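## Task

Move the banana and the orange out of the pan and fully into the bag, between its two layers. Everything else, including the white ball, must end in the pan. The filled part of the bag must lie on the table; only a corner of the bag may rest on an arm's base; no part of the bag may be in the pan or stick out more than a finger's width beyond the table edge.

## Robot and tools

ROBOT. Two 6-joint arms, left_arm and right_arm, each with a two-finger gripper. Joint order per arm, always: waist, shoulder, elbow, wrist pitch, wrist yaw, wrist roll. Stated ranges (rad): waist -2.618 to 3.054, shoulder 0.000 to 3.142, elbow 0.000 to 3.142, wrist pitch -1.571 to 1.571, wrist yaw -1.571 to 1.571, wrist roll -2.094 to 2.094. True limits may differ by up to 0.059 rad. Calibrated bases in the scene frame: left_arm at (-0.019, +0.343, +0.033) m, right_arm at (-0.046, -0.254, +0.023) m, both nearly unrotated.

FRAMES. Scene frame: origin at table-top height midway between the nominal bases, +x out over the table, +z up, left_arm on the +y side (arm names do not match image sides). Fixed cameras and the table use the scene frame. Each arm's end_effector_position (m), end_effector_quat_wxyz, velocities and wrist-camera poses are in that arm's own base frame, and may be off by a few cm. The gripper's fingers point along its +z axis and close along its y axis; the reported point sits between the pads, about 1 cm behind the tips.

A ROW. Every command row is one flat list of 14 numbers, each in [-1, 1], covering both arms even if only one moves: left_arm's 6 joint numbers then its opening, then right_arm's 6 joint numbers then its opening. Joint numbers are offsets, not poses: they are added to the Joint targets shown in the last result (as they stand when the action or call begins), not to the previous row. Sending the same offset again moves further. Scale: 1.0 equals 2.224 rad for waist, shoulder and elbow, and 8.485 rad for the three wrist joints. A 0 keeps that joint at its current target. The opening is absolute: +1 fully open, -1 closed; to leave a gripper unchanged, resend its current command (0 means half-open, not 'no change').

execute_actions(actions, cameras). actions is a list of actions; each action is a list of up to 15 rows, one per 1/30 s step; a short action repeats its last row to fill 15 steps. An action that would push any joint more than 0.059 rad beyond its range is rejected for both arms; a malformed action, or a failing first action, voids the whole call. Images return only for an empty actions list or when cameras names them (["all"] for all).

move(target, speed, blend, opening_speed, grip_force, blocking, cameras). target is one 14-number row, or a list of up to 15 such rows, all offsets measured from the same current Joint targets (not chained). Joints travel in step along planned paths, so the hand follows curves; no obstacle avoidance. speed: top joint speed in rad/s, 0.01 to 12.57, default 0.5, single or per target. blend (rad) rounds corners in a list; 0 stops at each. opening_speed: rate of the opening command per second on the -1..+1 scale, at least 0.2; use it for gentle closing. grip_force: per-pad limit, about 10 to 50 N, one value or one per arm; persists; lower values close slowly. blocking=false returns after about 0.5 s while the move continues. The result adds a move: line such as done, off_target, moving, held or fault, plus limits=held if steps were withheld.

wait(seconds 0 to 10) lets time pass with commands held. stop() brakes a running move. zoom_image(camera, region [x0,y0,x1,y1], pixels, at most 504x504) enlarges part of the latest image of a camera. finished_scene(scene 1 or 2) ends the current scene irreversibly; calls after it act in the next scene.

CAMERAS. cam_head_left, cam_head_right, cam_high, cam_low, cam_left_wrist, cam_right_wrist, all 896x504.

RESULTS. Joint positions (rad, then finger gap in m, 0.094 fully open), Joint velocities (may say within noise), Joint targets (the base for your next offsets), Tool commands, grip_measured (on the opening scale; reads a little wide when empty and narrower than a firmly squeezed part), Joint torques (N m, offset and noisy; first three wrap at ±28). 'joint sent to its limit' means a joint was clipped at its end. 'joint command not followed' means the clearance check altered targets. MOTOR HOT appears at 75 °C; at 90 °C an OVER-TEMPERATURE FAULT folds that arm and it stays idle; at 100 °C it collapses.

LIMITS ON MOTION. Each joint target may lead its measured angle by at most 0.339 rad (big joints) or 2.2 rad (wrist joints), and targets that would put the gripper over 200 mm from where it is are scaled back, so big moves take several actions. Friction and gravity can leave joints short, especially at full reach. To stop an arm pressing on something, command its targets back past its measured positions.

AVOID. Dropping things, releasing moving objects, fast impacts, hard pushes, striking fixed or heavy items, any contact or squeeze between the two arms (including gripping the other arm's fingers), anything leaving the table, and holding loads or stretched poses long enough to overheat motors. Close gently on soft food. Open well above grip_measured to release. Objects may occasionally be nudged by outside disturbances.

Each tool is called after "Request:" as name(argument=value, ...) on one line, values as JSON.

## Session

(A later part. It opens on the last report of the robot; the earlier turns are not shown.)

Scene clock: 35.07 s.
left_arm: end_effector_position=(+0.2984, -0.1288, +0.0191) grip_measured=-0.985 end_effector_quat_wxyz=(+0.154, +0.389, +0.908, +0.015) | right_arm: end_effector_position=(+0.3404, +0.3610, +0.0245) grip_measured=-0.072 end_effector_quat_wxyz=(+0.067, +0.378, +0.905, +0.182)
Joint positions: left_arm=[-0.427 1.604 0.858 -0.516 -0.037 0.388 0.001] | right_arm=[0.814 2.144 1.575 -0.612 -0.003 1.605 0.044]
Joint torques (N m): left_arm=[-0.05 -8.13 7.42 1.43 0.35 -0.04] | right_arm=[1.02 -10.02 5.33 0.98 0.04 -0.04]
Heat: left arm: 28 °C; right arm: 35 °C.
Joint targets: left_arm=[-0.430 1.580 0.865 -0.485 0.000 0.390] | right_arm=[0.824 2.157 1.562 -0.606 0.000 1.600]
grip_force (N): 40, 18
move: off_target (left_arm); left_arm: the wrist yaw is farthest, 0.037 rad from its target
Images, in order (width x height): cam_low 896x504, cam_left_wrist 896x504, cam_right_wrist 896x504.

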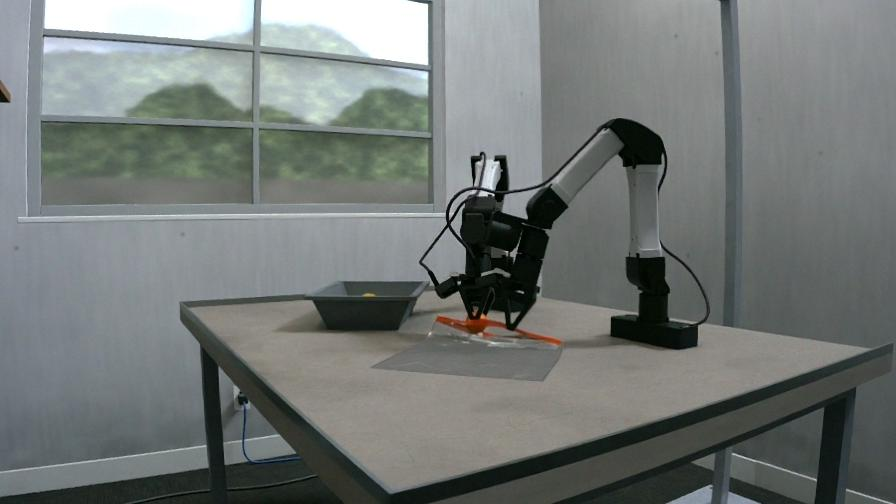

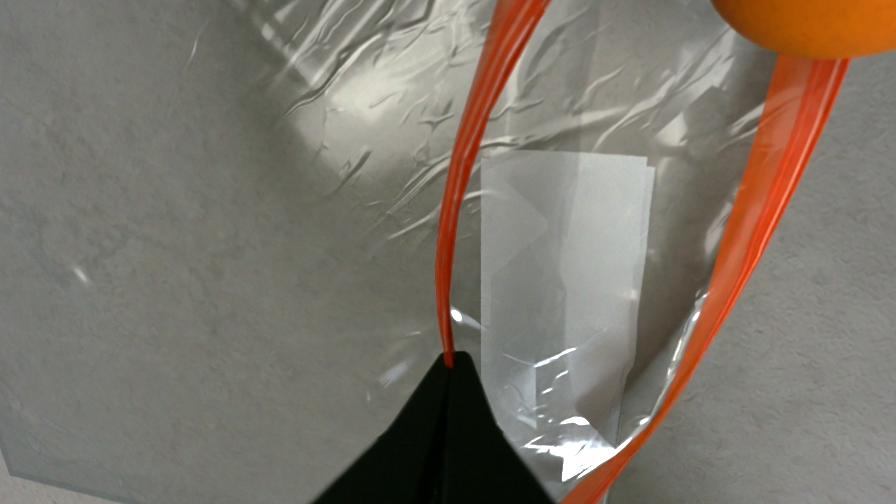

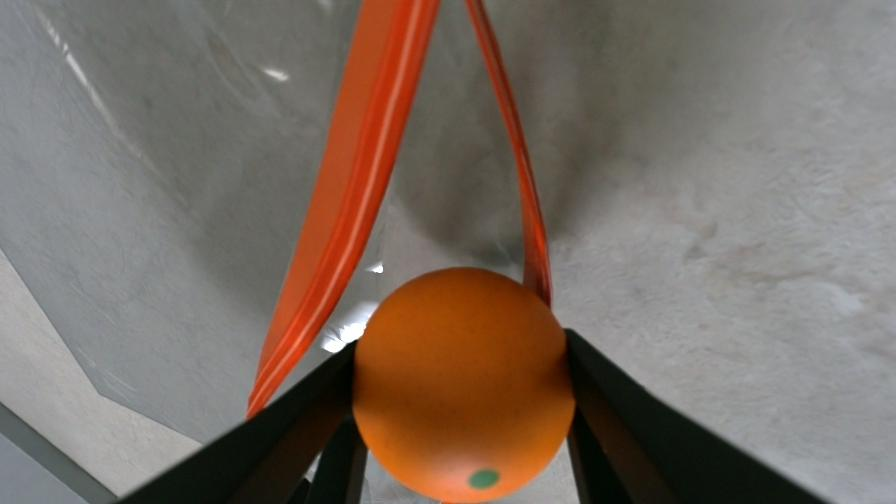

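Request:
move(target=[[0,0,0,0,0,0,-1,0,-0.012,0.08,-0.0255,0,0,-0.5],[0.0517,0,0,0,0,0.0136,-1,0,-0.012,0.08,-0.0255,0,0,-0.5]], speed=0.25, cameras=["cam_right_wrist","cam_low","cam_left_wrist","cam_head_left"])

Request:
zoom_image(camera="cam_head_left", region=[240, 190, 440, 360])

Scene clock: 38.00 s.
left_arm: end_effector_position=(+0.3161, -0.1073, +0.0274) grip_measured=-0.985 end_effector_quat_wxyz=(+0.178, +0.391, +0.903, +0.008) | right_arm: end_effector_position=(+0.3335, +0.3532, +0.0512) grip_measured=-0.072 end_effector_quat_wxyz=(+0.057, +0.380, +0.912, +0.142)
Joint positions: left_arm=[-0.32 1.585 0.858 -0.485 0.014 0.494 0.001] | right_arm=[0.817 2.144 1.714 -0.834 0.008 1.606 0.044]
Joint torques (N m): left_arm=[0.57 -6.6 7.58 1.2 -0.09 0.03] | right_arm=[0.72 -12.42 9.02 0.89 -0.05 -0.03]
Heat: left arm: 29 °C; right arm: 36 °C.
Joint targets: left_arm=[-0.315 1.580 0.865 -0.485 0.000 0.506] | right_arm=[0.824 2.130 1.740 -0.823 0.000 1.600]
grip_force (N): 40, 18
move: done
Images, in order (width x height): cam_head_left 896x504, cam_low 896x504, cam_left_wrist 896x504, cam_right_wrist 896x504.

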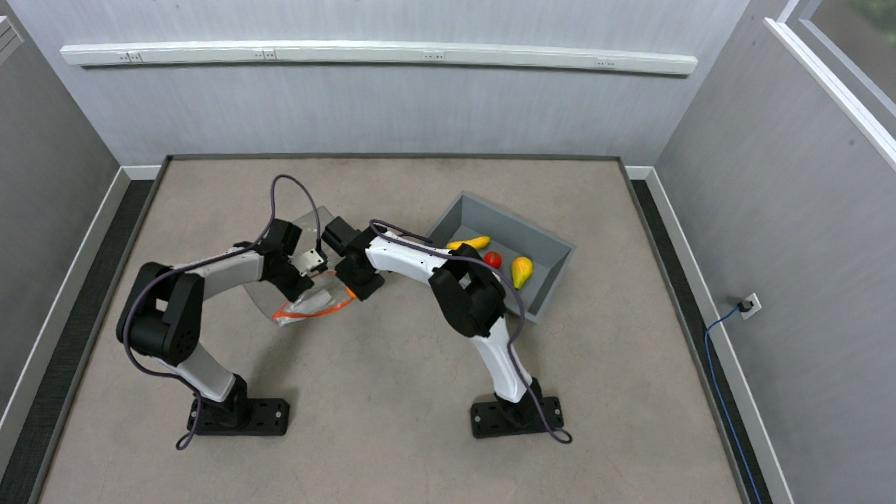

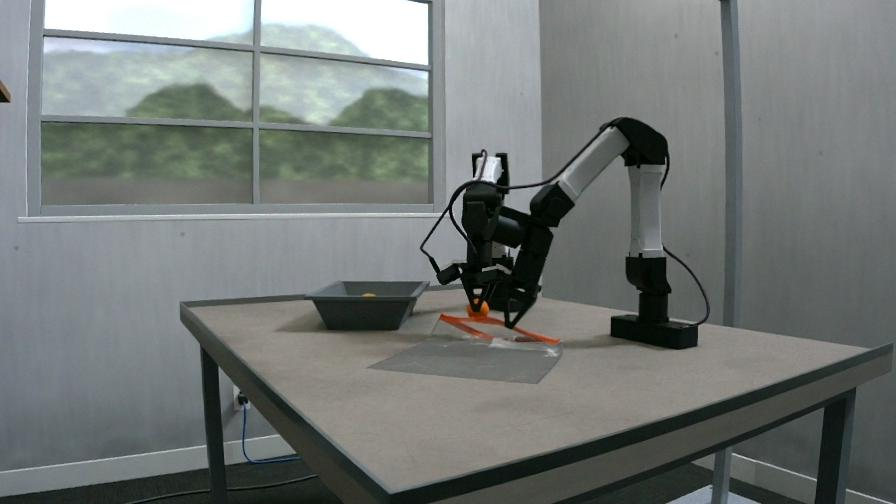

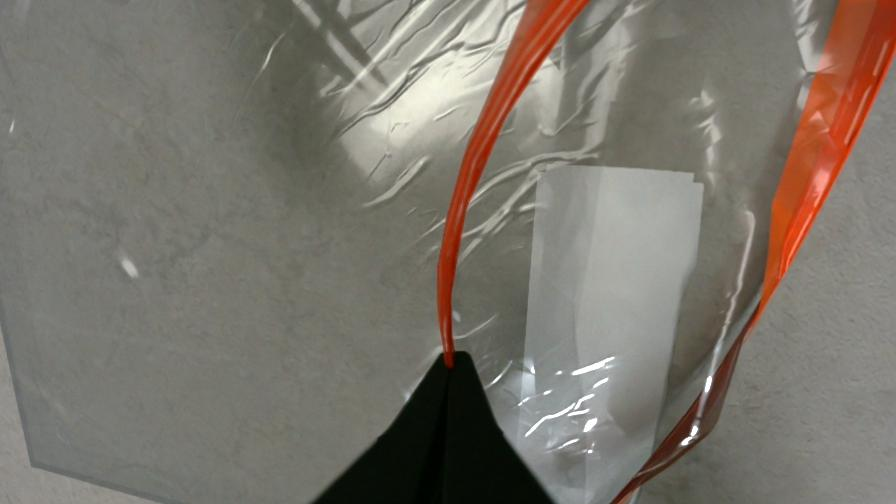

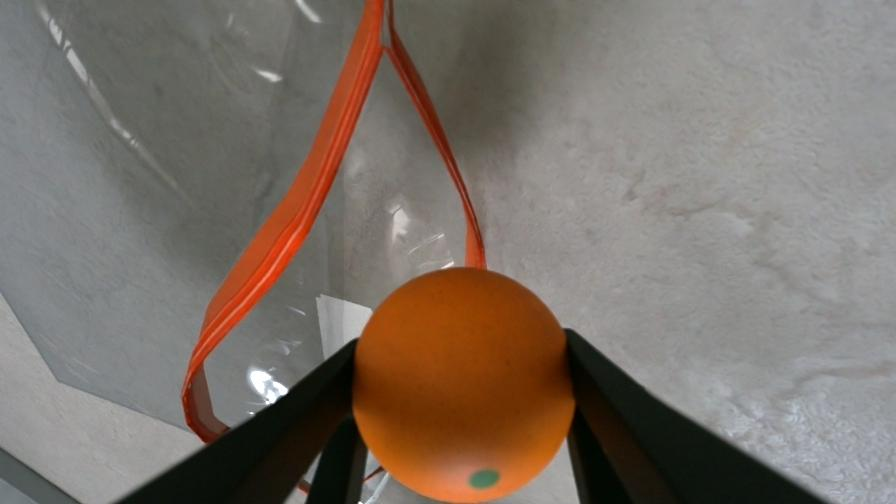

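Scaled by 2.520 from the camera's 896x504 image, which has a finer 1280x720 frame.

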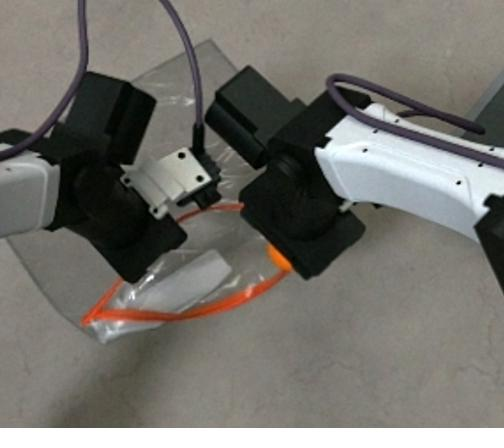

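Request:
move(target=[[0,0,0,0,0,-0.134,-1,0,0,0.04,0,0,0,-0.5],[0,0,0,0,0,-0.134,-1,0.0054,0.0557,0.0764,-0.0039,0,0,-0.5]], speed=[0.5,0.25], cameras=["cam_right_wrist","cam_low","cam_left_wrist","cam_head_left"])

Request:
zoom_image(camera="cam_head_left", region=[240, 190, 440, 360])

Scene clock: 42.90 s.
left_arm: end_effector_position=(+0.3163, -0.1068, +0.0274) grip_measured=-0.985 end_effector_quat_wxyz=(+0.157, -0.146, +0.973, -0.086) | right_arm: end_effector_position=(+0.3529, +0.3836, +0.0565) grip_measured=-0.072 end_effector_quat_wxyz=(+0.064, +0.373, +0.911, +0.164)
Joint positions: left_arm=[-0.32 1.585 0.858 -0.485 0.011 -0.62 0.001] | right_arm=[0.829 2.245 1.882 -0.854 0.007 1.606 0.044]
Joint torques (N m): left_arm=[0.57 -6.6 7.61 1.2 -0.12 -0.13] | right_arm=[0.66 -11.37 9.28 0.85 -0.06 -0.04]
Heat: left arm: 29 °C; right arm: 37 °C.
Joint targets: left_arm=[-0.315 1.580 0.865 -0.485 0.000 -0.631] | right_arm=[0.836 2.254 1.910 -0.856 0.000 1.600]
grip_force (N): 40, 18
move: done
Images, in order (width x height): cam_head_left 896x504, cam_low 896x504, cam_left_wrist 896x504, cam_right_wrist 896x504.

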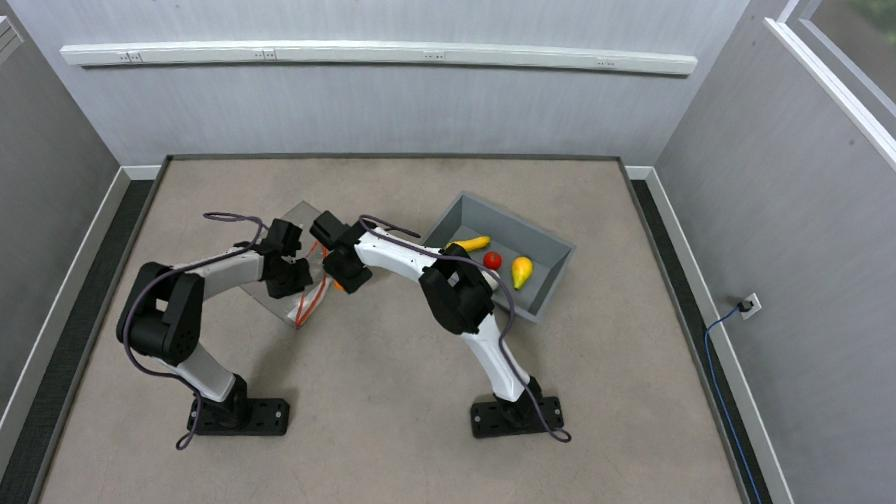

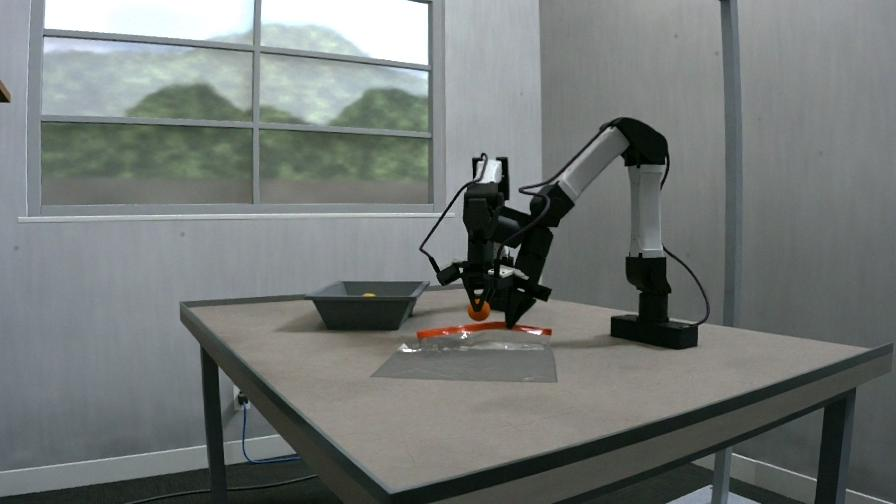

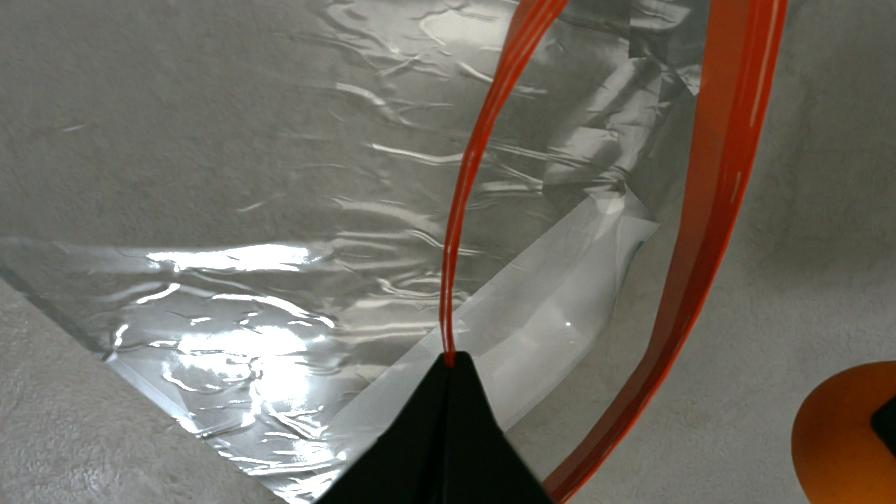

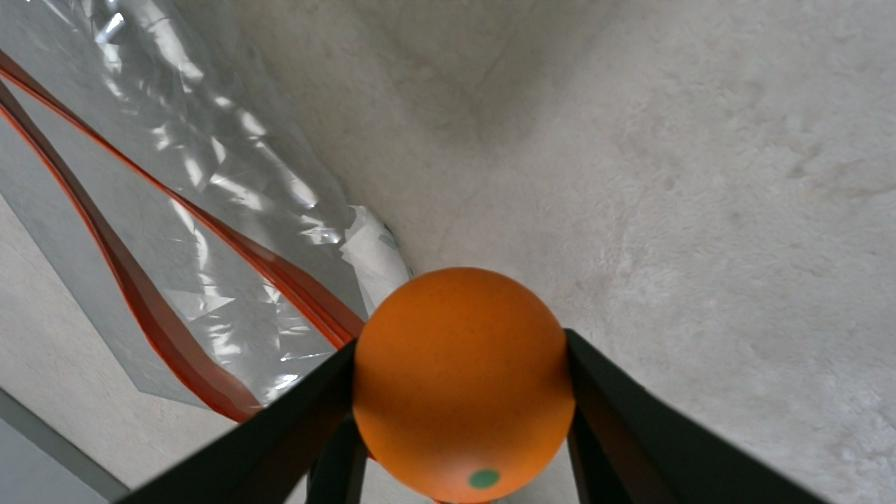

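Scaled by 2.520 from the camera's 896x504 image, which has a finer 1280x720 frame.

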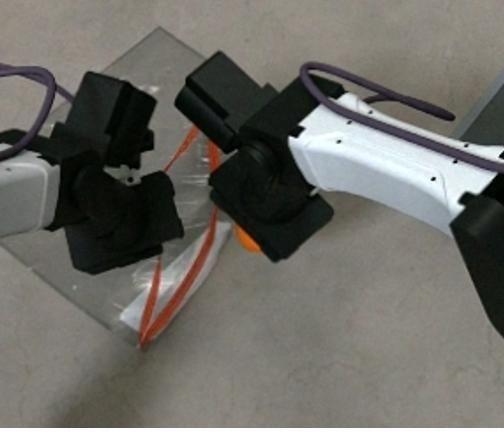

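Request:
move(target=[0.0899,-0.0262,-0.0256,0,0,0.0236,-1,0,0,0,0,0,0,-0.5], speed=0.2, cameras=["cam_right_wrist","cam_low","cam_left_wrist","cam_head_left"])

Request:
zoom_image(camera="cam_head_left", region=[240, 190, 440, 360])

Scene clock: 45.00 s.
left_arm: end_effector_position=(+0.3207, -0.0406, +0.0274) grip_measured=-0.985 end_effector_quat_wxyz=(+0.170, -0.157, +0.971, -0.055) | right_arm: end_effector_position=(+0.3529, +0.3836, +0.0565) grip_measured=-0.072 end_effector_quat_wxyz=(+0.064, +0.373, +0.911, +0.164)
Joint positions: left_arm=[-0.12 1.545 0.818 -0.485 0.011 -0.443 0.001] | right_arm=[0.829 2.245 1.882 -0.854 0.007 1.606 0.044]
Joint torques (N m): left_arm=[0.58 -7.65 6 1.21 -0.1 0.07] | right_arm=[0.64 -11.28 9.26 0.85 -0.05 -0.03]
Heat: left arm: 29 °C; right arm: 37 °C.
Joint targets: left_arm=[-0.115 1.522 0.808 -0.485 0.000 -0.431] | right_arm=[0.836 2.254 1.910 -0.856 0.000 1.600]
grip_force (N): 40, 18
move: done
Images, in order (width x height): cam_head_left 896x504, cam_low 896x504, cam_left_wrist 896x504, cam_right_wrist 896x504.

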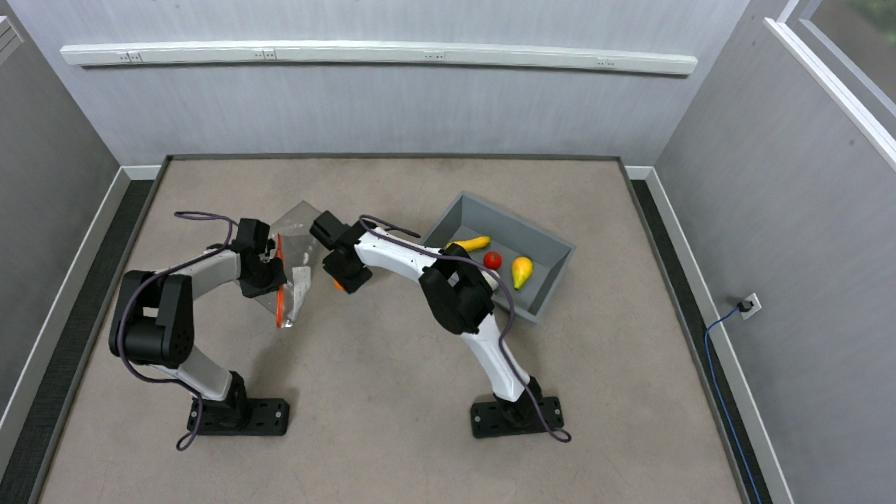

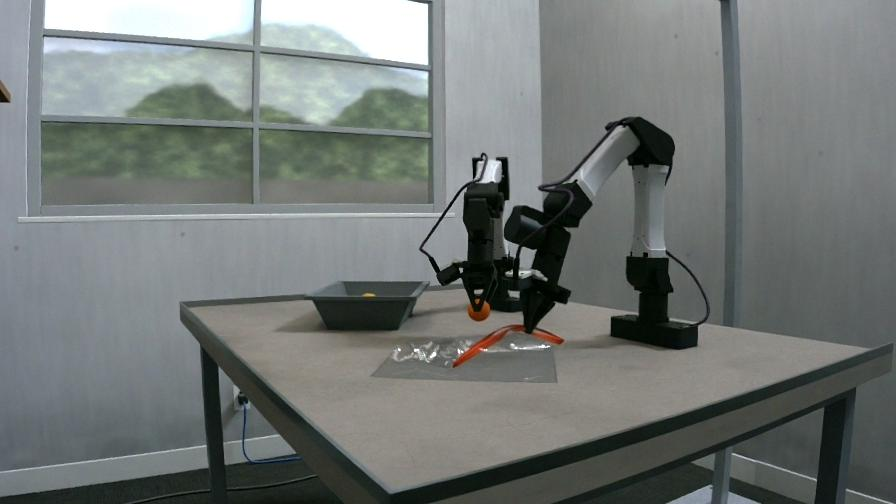

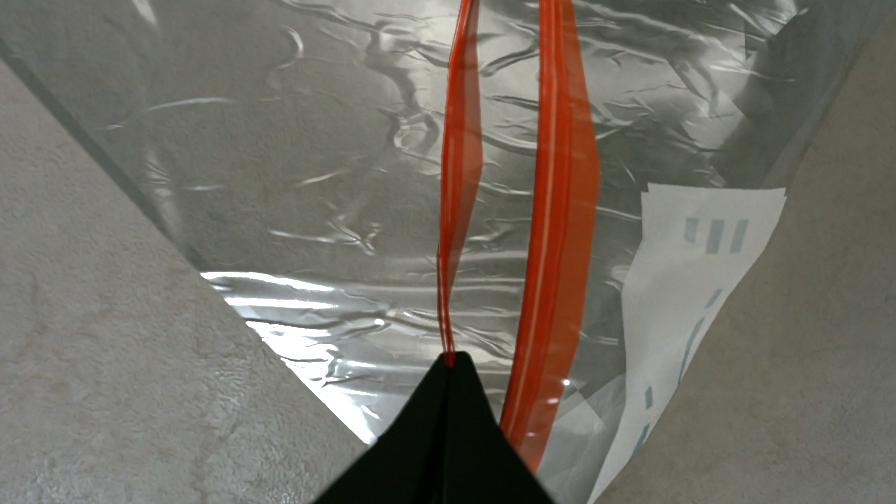

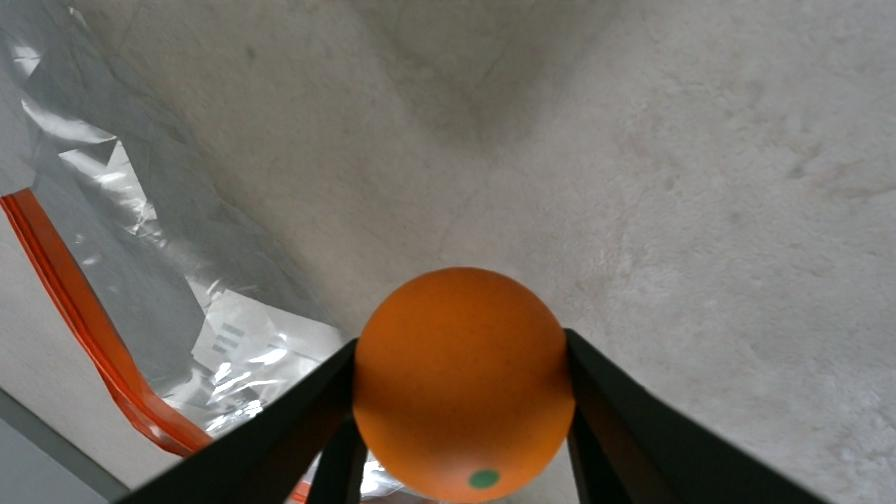

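Scaled by 2.520 from the camera's 896x504 image, which has a finer 1280x720 frame.

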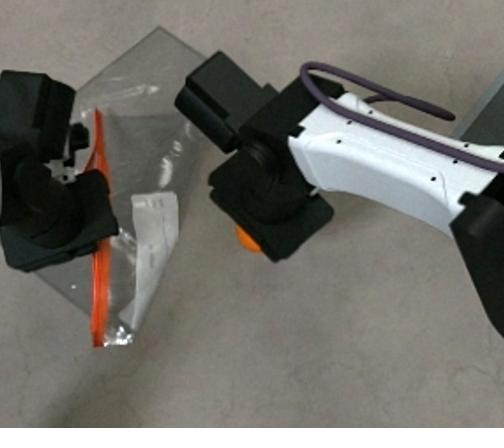

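Request:
move(target=[[-0.0899,0.0262,0.0256,0,0,-0.0236,-1,-0.15,-0.05,0.03,0,0,0,-0.5],[-0.0899,0.0262,0.0256,0,0,0.11,-1,-0.15,-0.05,0.03,0,0,0,-0.5],[-0.238,0.05,0.05,0,0,0.075,-1,-0.15,-0.05,0.03,0,0,0,-0.5]], speed=0.4, cameras=["cam_low","cam_left_wrist","cam_head_left","cam_high"])

Request:
zoom_image(camera="cam_head_left", region=[240, 190, 440, 360])

Request:
zoom_image(camera="cam_low", region=[370, 250, 580, 390])

Scene clock: 52.23 s.
left_arm: end_effector_position=(+0.2749, -0.2078, +0.0287) grip_measured=-0.985 end_effector_quat_wxyz=(+0.176, +0.411, +0.894, -0.043) | right_arm: end_effector_position=(+0.4741, +0.2569, +0.1087) grip_measured=-0.072 end_effector_quat_wxyz=(+0.118, +0.512, +0.826, +0.204)
Joint positions: left_arm=[-0.643 1.619 0.898 -0.485 0.009 0.217 0.001] | right_arm=[0.497 2.19 1.953 -0.857 0.002 1.606 0.044]
Joint torques (N m): left_arm=[0.02 -5.46 9.1 1.23 -0.06 -0.14] | right_arm=[0.5 -16.06 9.16 1.08 0 -0.04]
Heat: left arm: 30 °C; right arm: 40 °C.
Joint targets: left_arm=[-0.645 1.633 0.919 -0.485 0.000 0.205] | right_arm=[0.502 2.143 1.977 -0.856 0.000 1.600]
grip_force (N): 40, 18
move: off_target (right_arm); right_arm: the shoulder is farthest, 0.047 rad from its target
Images, in order (width x height): cam_head_left 896x504, cam_high 896x504, cam_low 896x504, cam_left_wrist 896x504.

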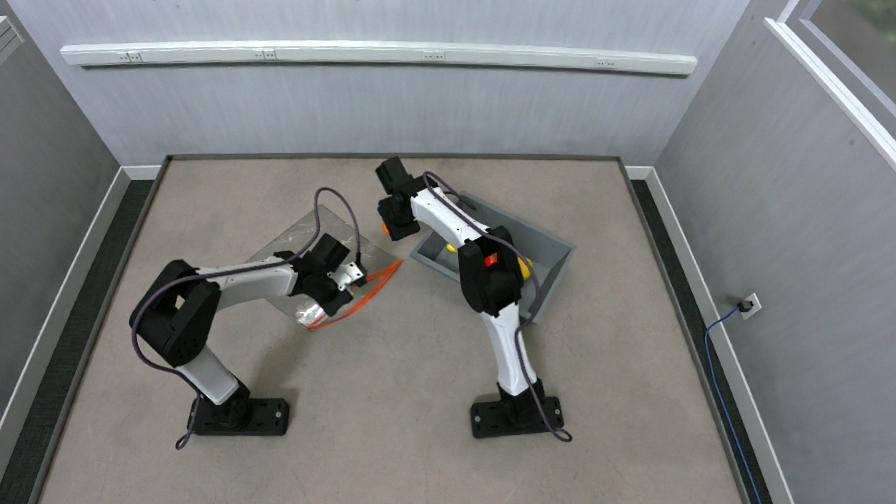

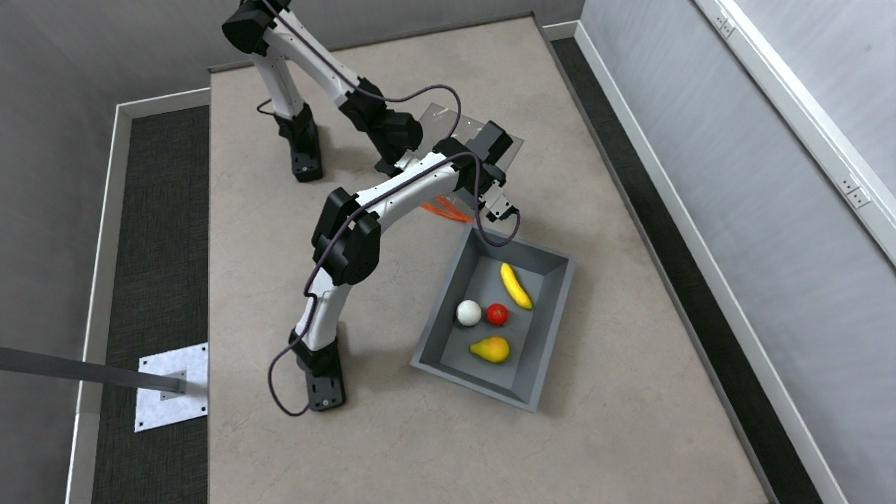

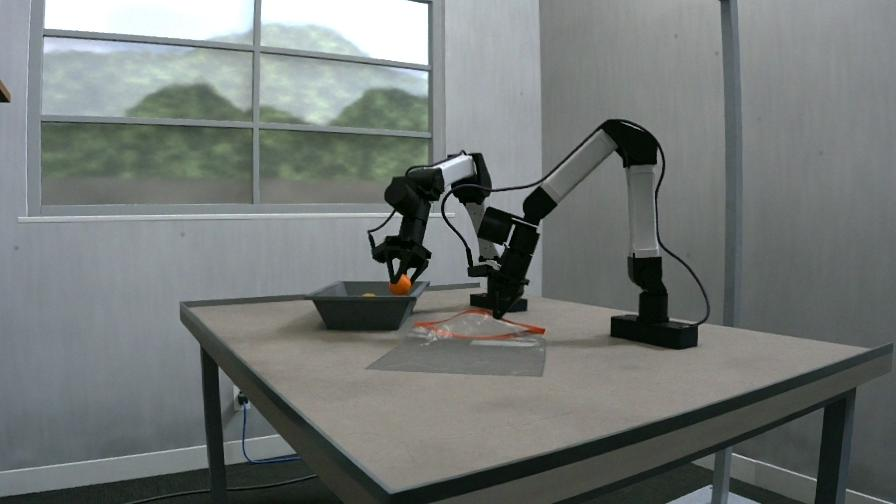

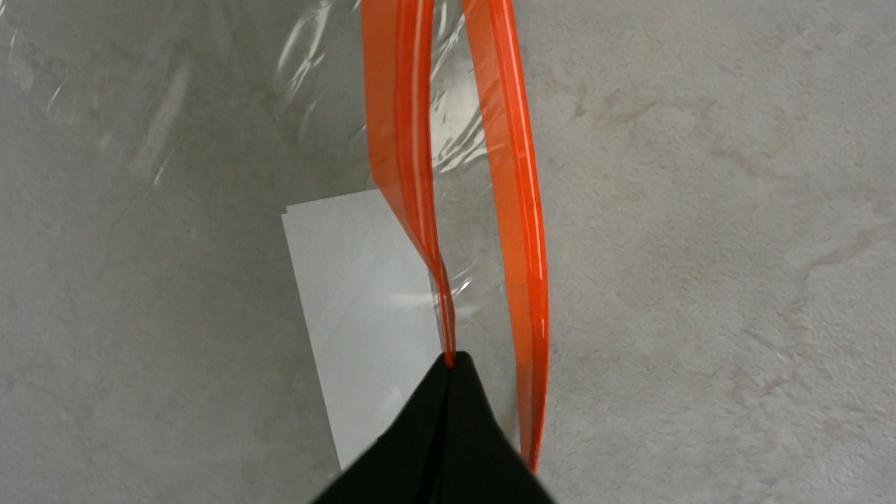

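Scaled by 2.520 from the camera's 896x504 image, which has a finer 1280x720 frame.

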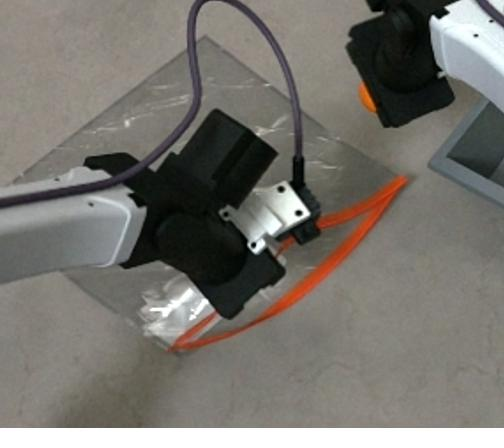

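Scaled by 2.400 from the camera's 896x504 image, which has a finer 1280x720 frame.

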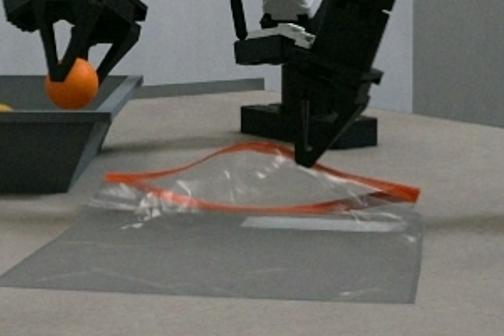

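Request:
move(target=[0.0598,-0.0517,0.0935,-0.0382,0,0.0124,-1,0,0,0,0,0,0,-0.5], speed=0.25, cameras=["cam_low","cam_left_wrist","cam_head_left","cam_high"])

Request:
zoom_image(camera="cam_head_left", region=[240, 190, 440, 360])

Request:
zoom_image(camera="cam_low", region=[370, 250, 580, 390])

Request:
zoom_image(camera="cam_high", region=[340, 80, 540, 240])

Scene clock: 54.80 s.
left_arm: end_effector_position=(+0.2968, -0.1708, +0.0958) grip_measured=-0.985 end_effector_quat_wxyz=(+0.169, +0.392, +0.904, -0.023) | right_arm: end_effector_position=(+0.4741, +0.2569, +0.1087) grip_measured=-0.072 end_effector_quat_wxyz=(+0.118, +0.512, +0.826, +0.204)
Joint positions: left_arm=[-0.517 1.538 1.107 -0.796 0.009 0.299 0.001] | right_arm=[0.497 2.19 1.953 -0.857 0.002 1.606 0.044]
Joint torques (N m): left_arm=[0.65 -7.88 9.62 1 -0.05 0.03] | right_arm=[0.53 -16.03 9.16 1.08 0 -0.04]
Heat: left arm: 30 °C; right arm: 42 °C.
Joint targets: left_arm=[-0.512 1.518 1.127 -0.809 0.000 0.310] | right_arm=[0.502 2.143 1.977 -0.856 0.000 1.600]
grip_force (N): 40, 18
move: off_target (right_arm); right_arm: the shoulder is farthest, 0.047 rad from its target
Images, in order (width x height): cam_head_left 896x504, cam_high 896x504, cam_low 896x504, cam_left_wrist 896x504.

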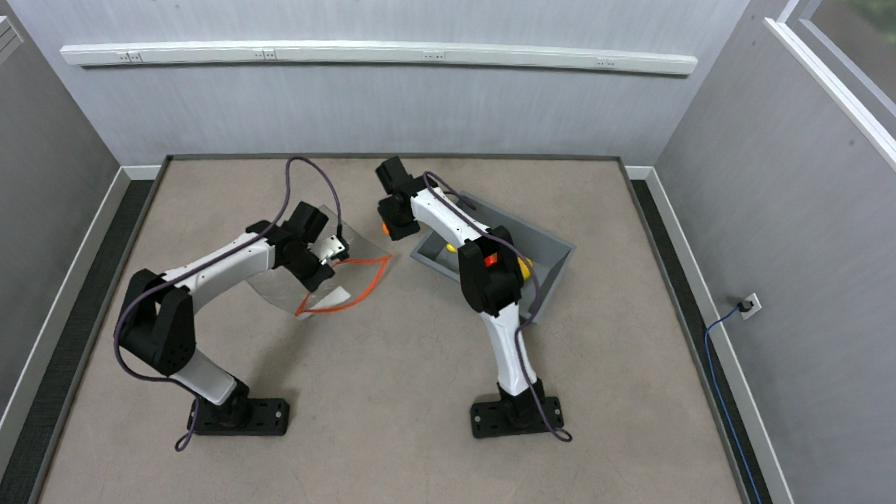

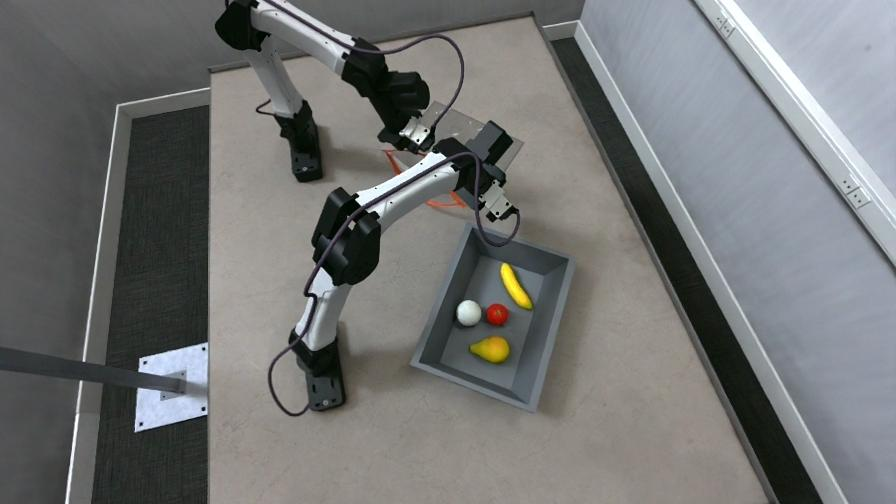

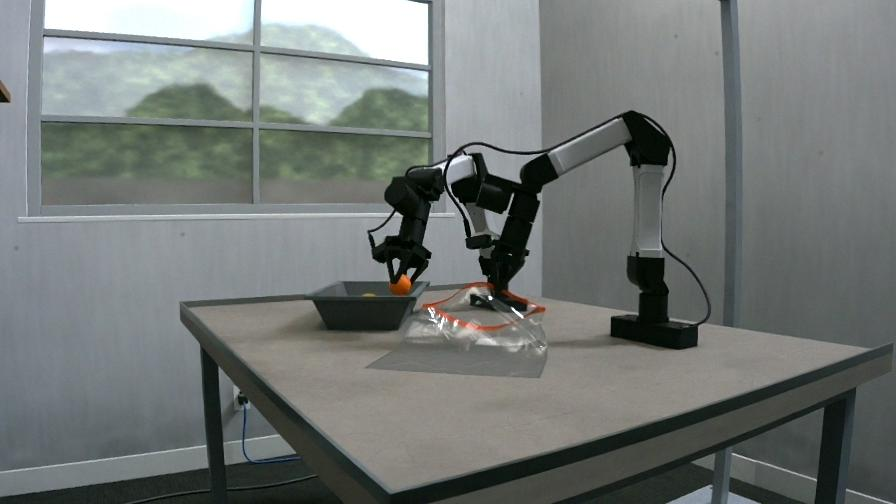

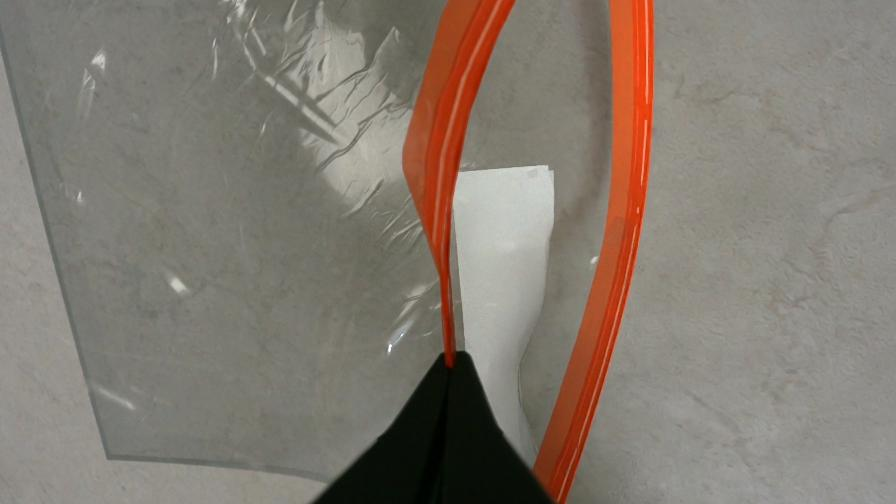

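Scaled by 2.520 from the camera's 896x504 image, which has a finer 1280x720 frame.

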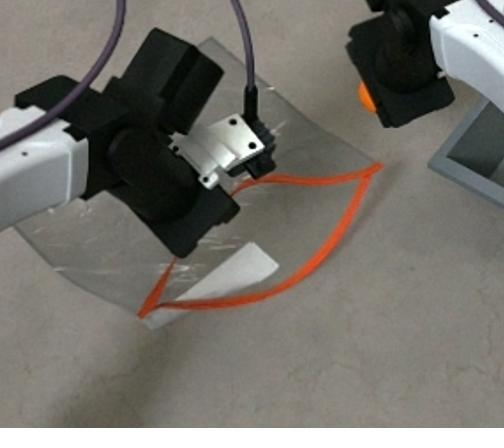

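Scaled by 2.400 from the camera's 896x504 image, which has a finer 1280x720 frame.

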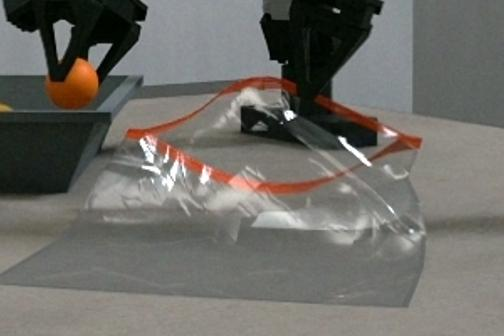

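Scaled by 2.520 from the camera's 896x504 image, which has a finer 1280x720 frame.

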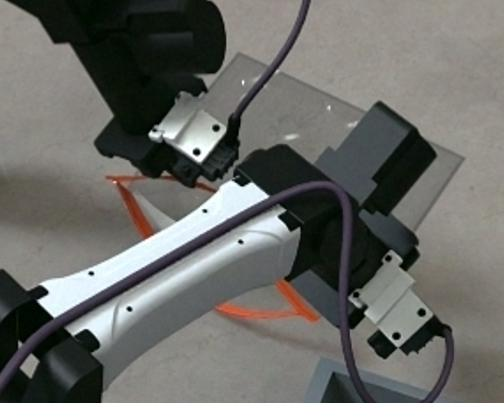

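Request:
move(target=[[0,0,0,0,0,0,-1,0.0,-0.0544,-0.1268,-0.002,0,0,-0.5],[0,0,0,0,0,0,-1,0.1196,-0.0544,-0.1268,-0.002,0,0,-0.5]], speed=0.35, cameras=["cam_low","cam_left_wrist","cam_head_left","cam_right_wrist"])

Request:
zoom_image(camera="cam_head_left", region=[240, 190, 440, 360])

Request:
zoom_image(camera="cam_low", region=[370, 250, 580, 390])

Scene clock: 57.93 s.
left_arm: end_effector_position=(+0.2959, -0.1687, +0.0956) grip_measured=-0.985 end_effector_quat_wxyz=(+0.166, +0.391, +0.905, -0.021) | right_arm: end_effector_position=(+0.3425, +0.3292, +0.0769) grip_measured=-0.072 end_effector_quat_wxyz=(+0.061, +0.403, +0.901, +0.149)
Joint positions: left_arm=[-0.515 1.537 1.107 -0.804 0.007 0.299 0.001] | right_arm=[0.767 2.069 1.697 -0.875 0.002 1.606 0.044]
Joint torques (N m): left_arm=[0.44 -7.79 9.61 1.1 -0.04 0.06] | right_arm=[0.01 -14.87 6.43 0.83 0 -0.05]
Heat: left arm: 30 °C; right arm: 44 °C.
Joint targets: left_arm=[-0.512 1.518 1.127 -0.809 0.000 0.310] | right_arm=[0.768 2.021 1.695 -0.873 0.000 1.600]
grip_force (N): 40, 18
move: off_target (right_arm); right_arm: the shoulder is farthest, 0.047 rad from its target
Images, in order (width x height): cam_head_left 896x504, cam_low 896x504, cam_left_wrist 896x504, cam_right_wrist 896x504.

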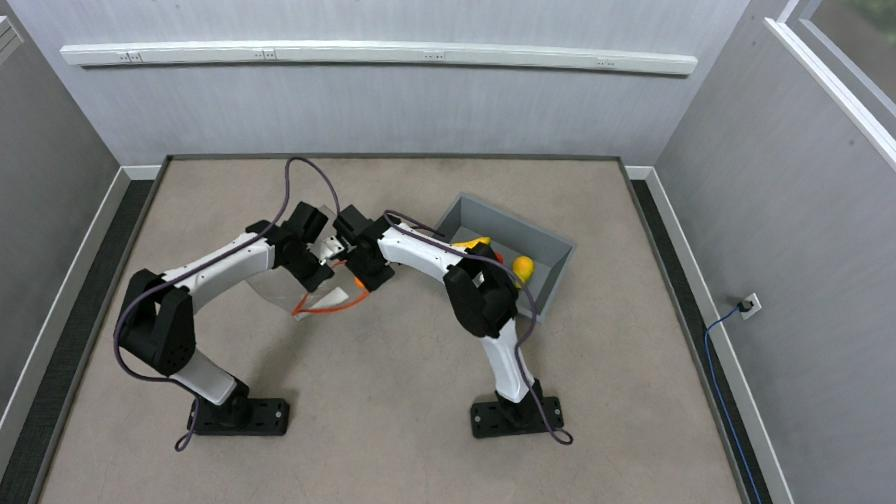

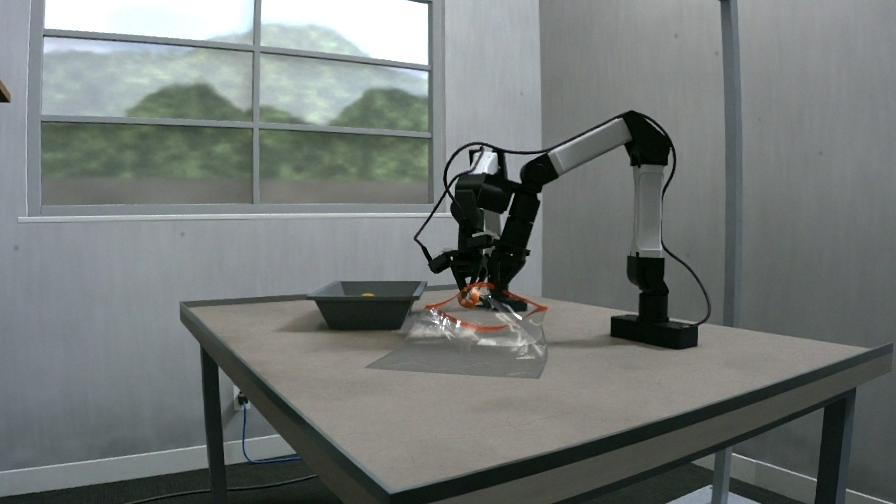

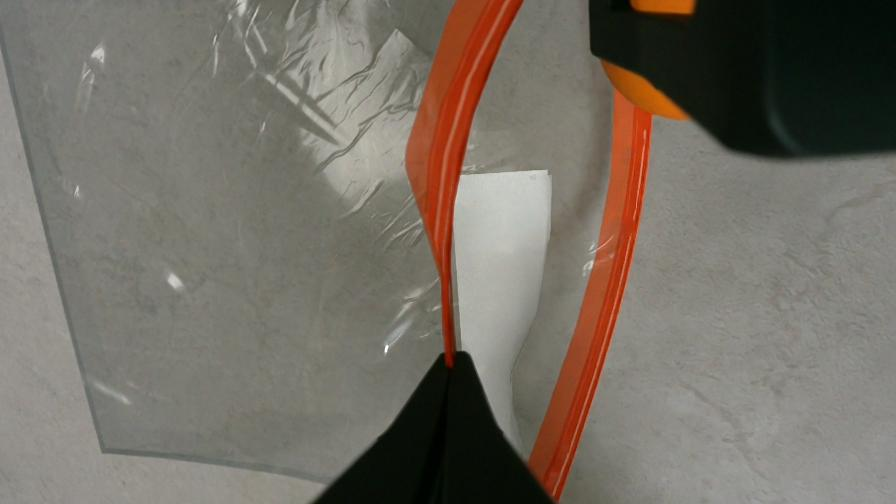

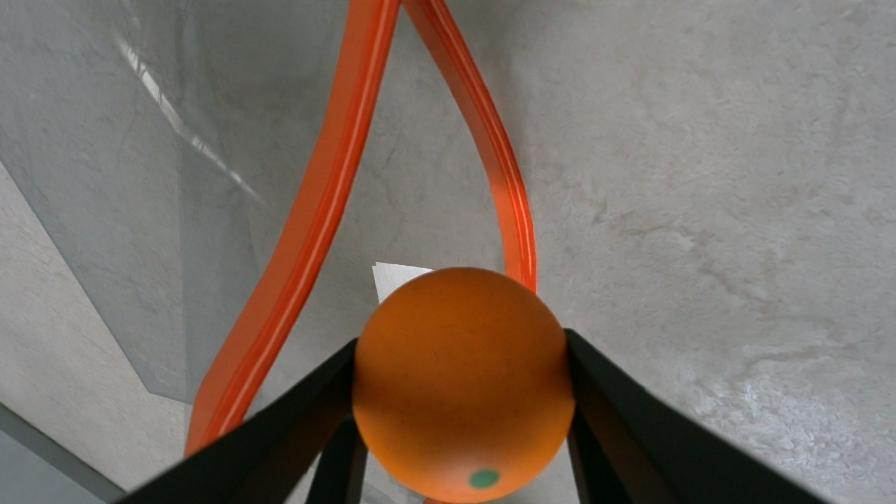

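Scaled by 2.520 from the camera's 896x504 image, which has a finer 1280x720 frame.

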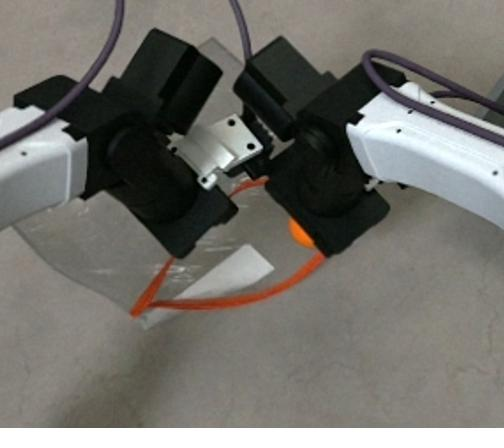

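Scaled by 2.400 from the camera's 896x504 image, which has a finer 1280x720 frame.

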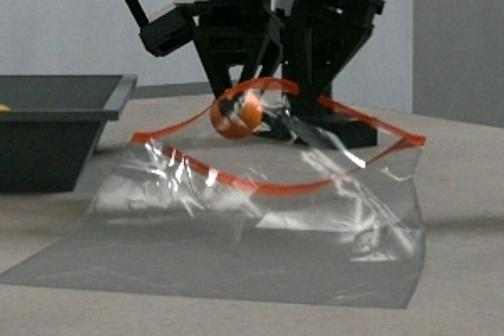

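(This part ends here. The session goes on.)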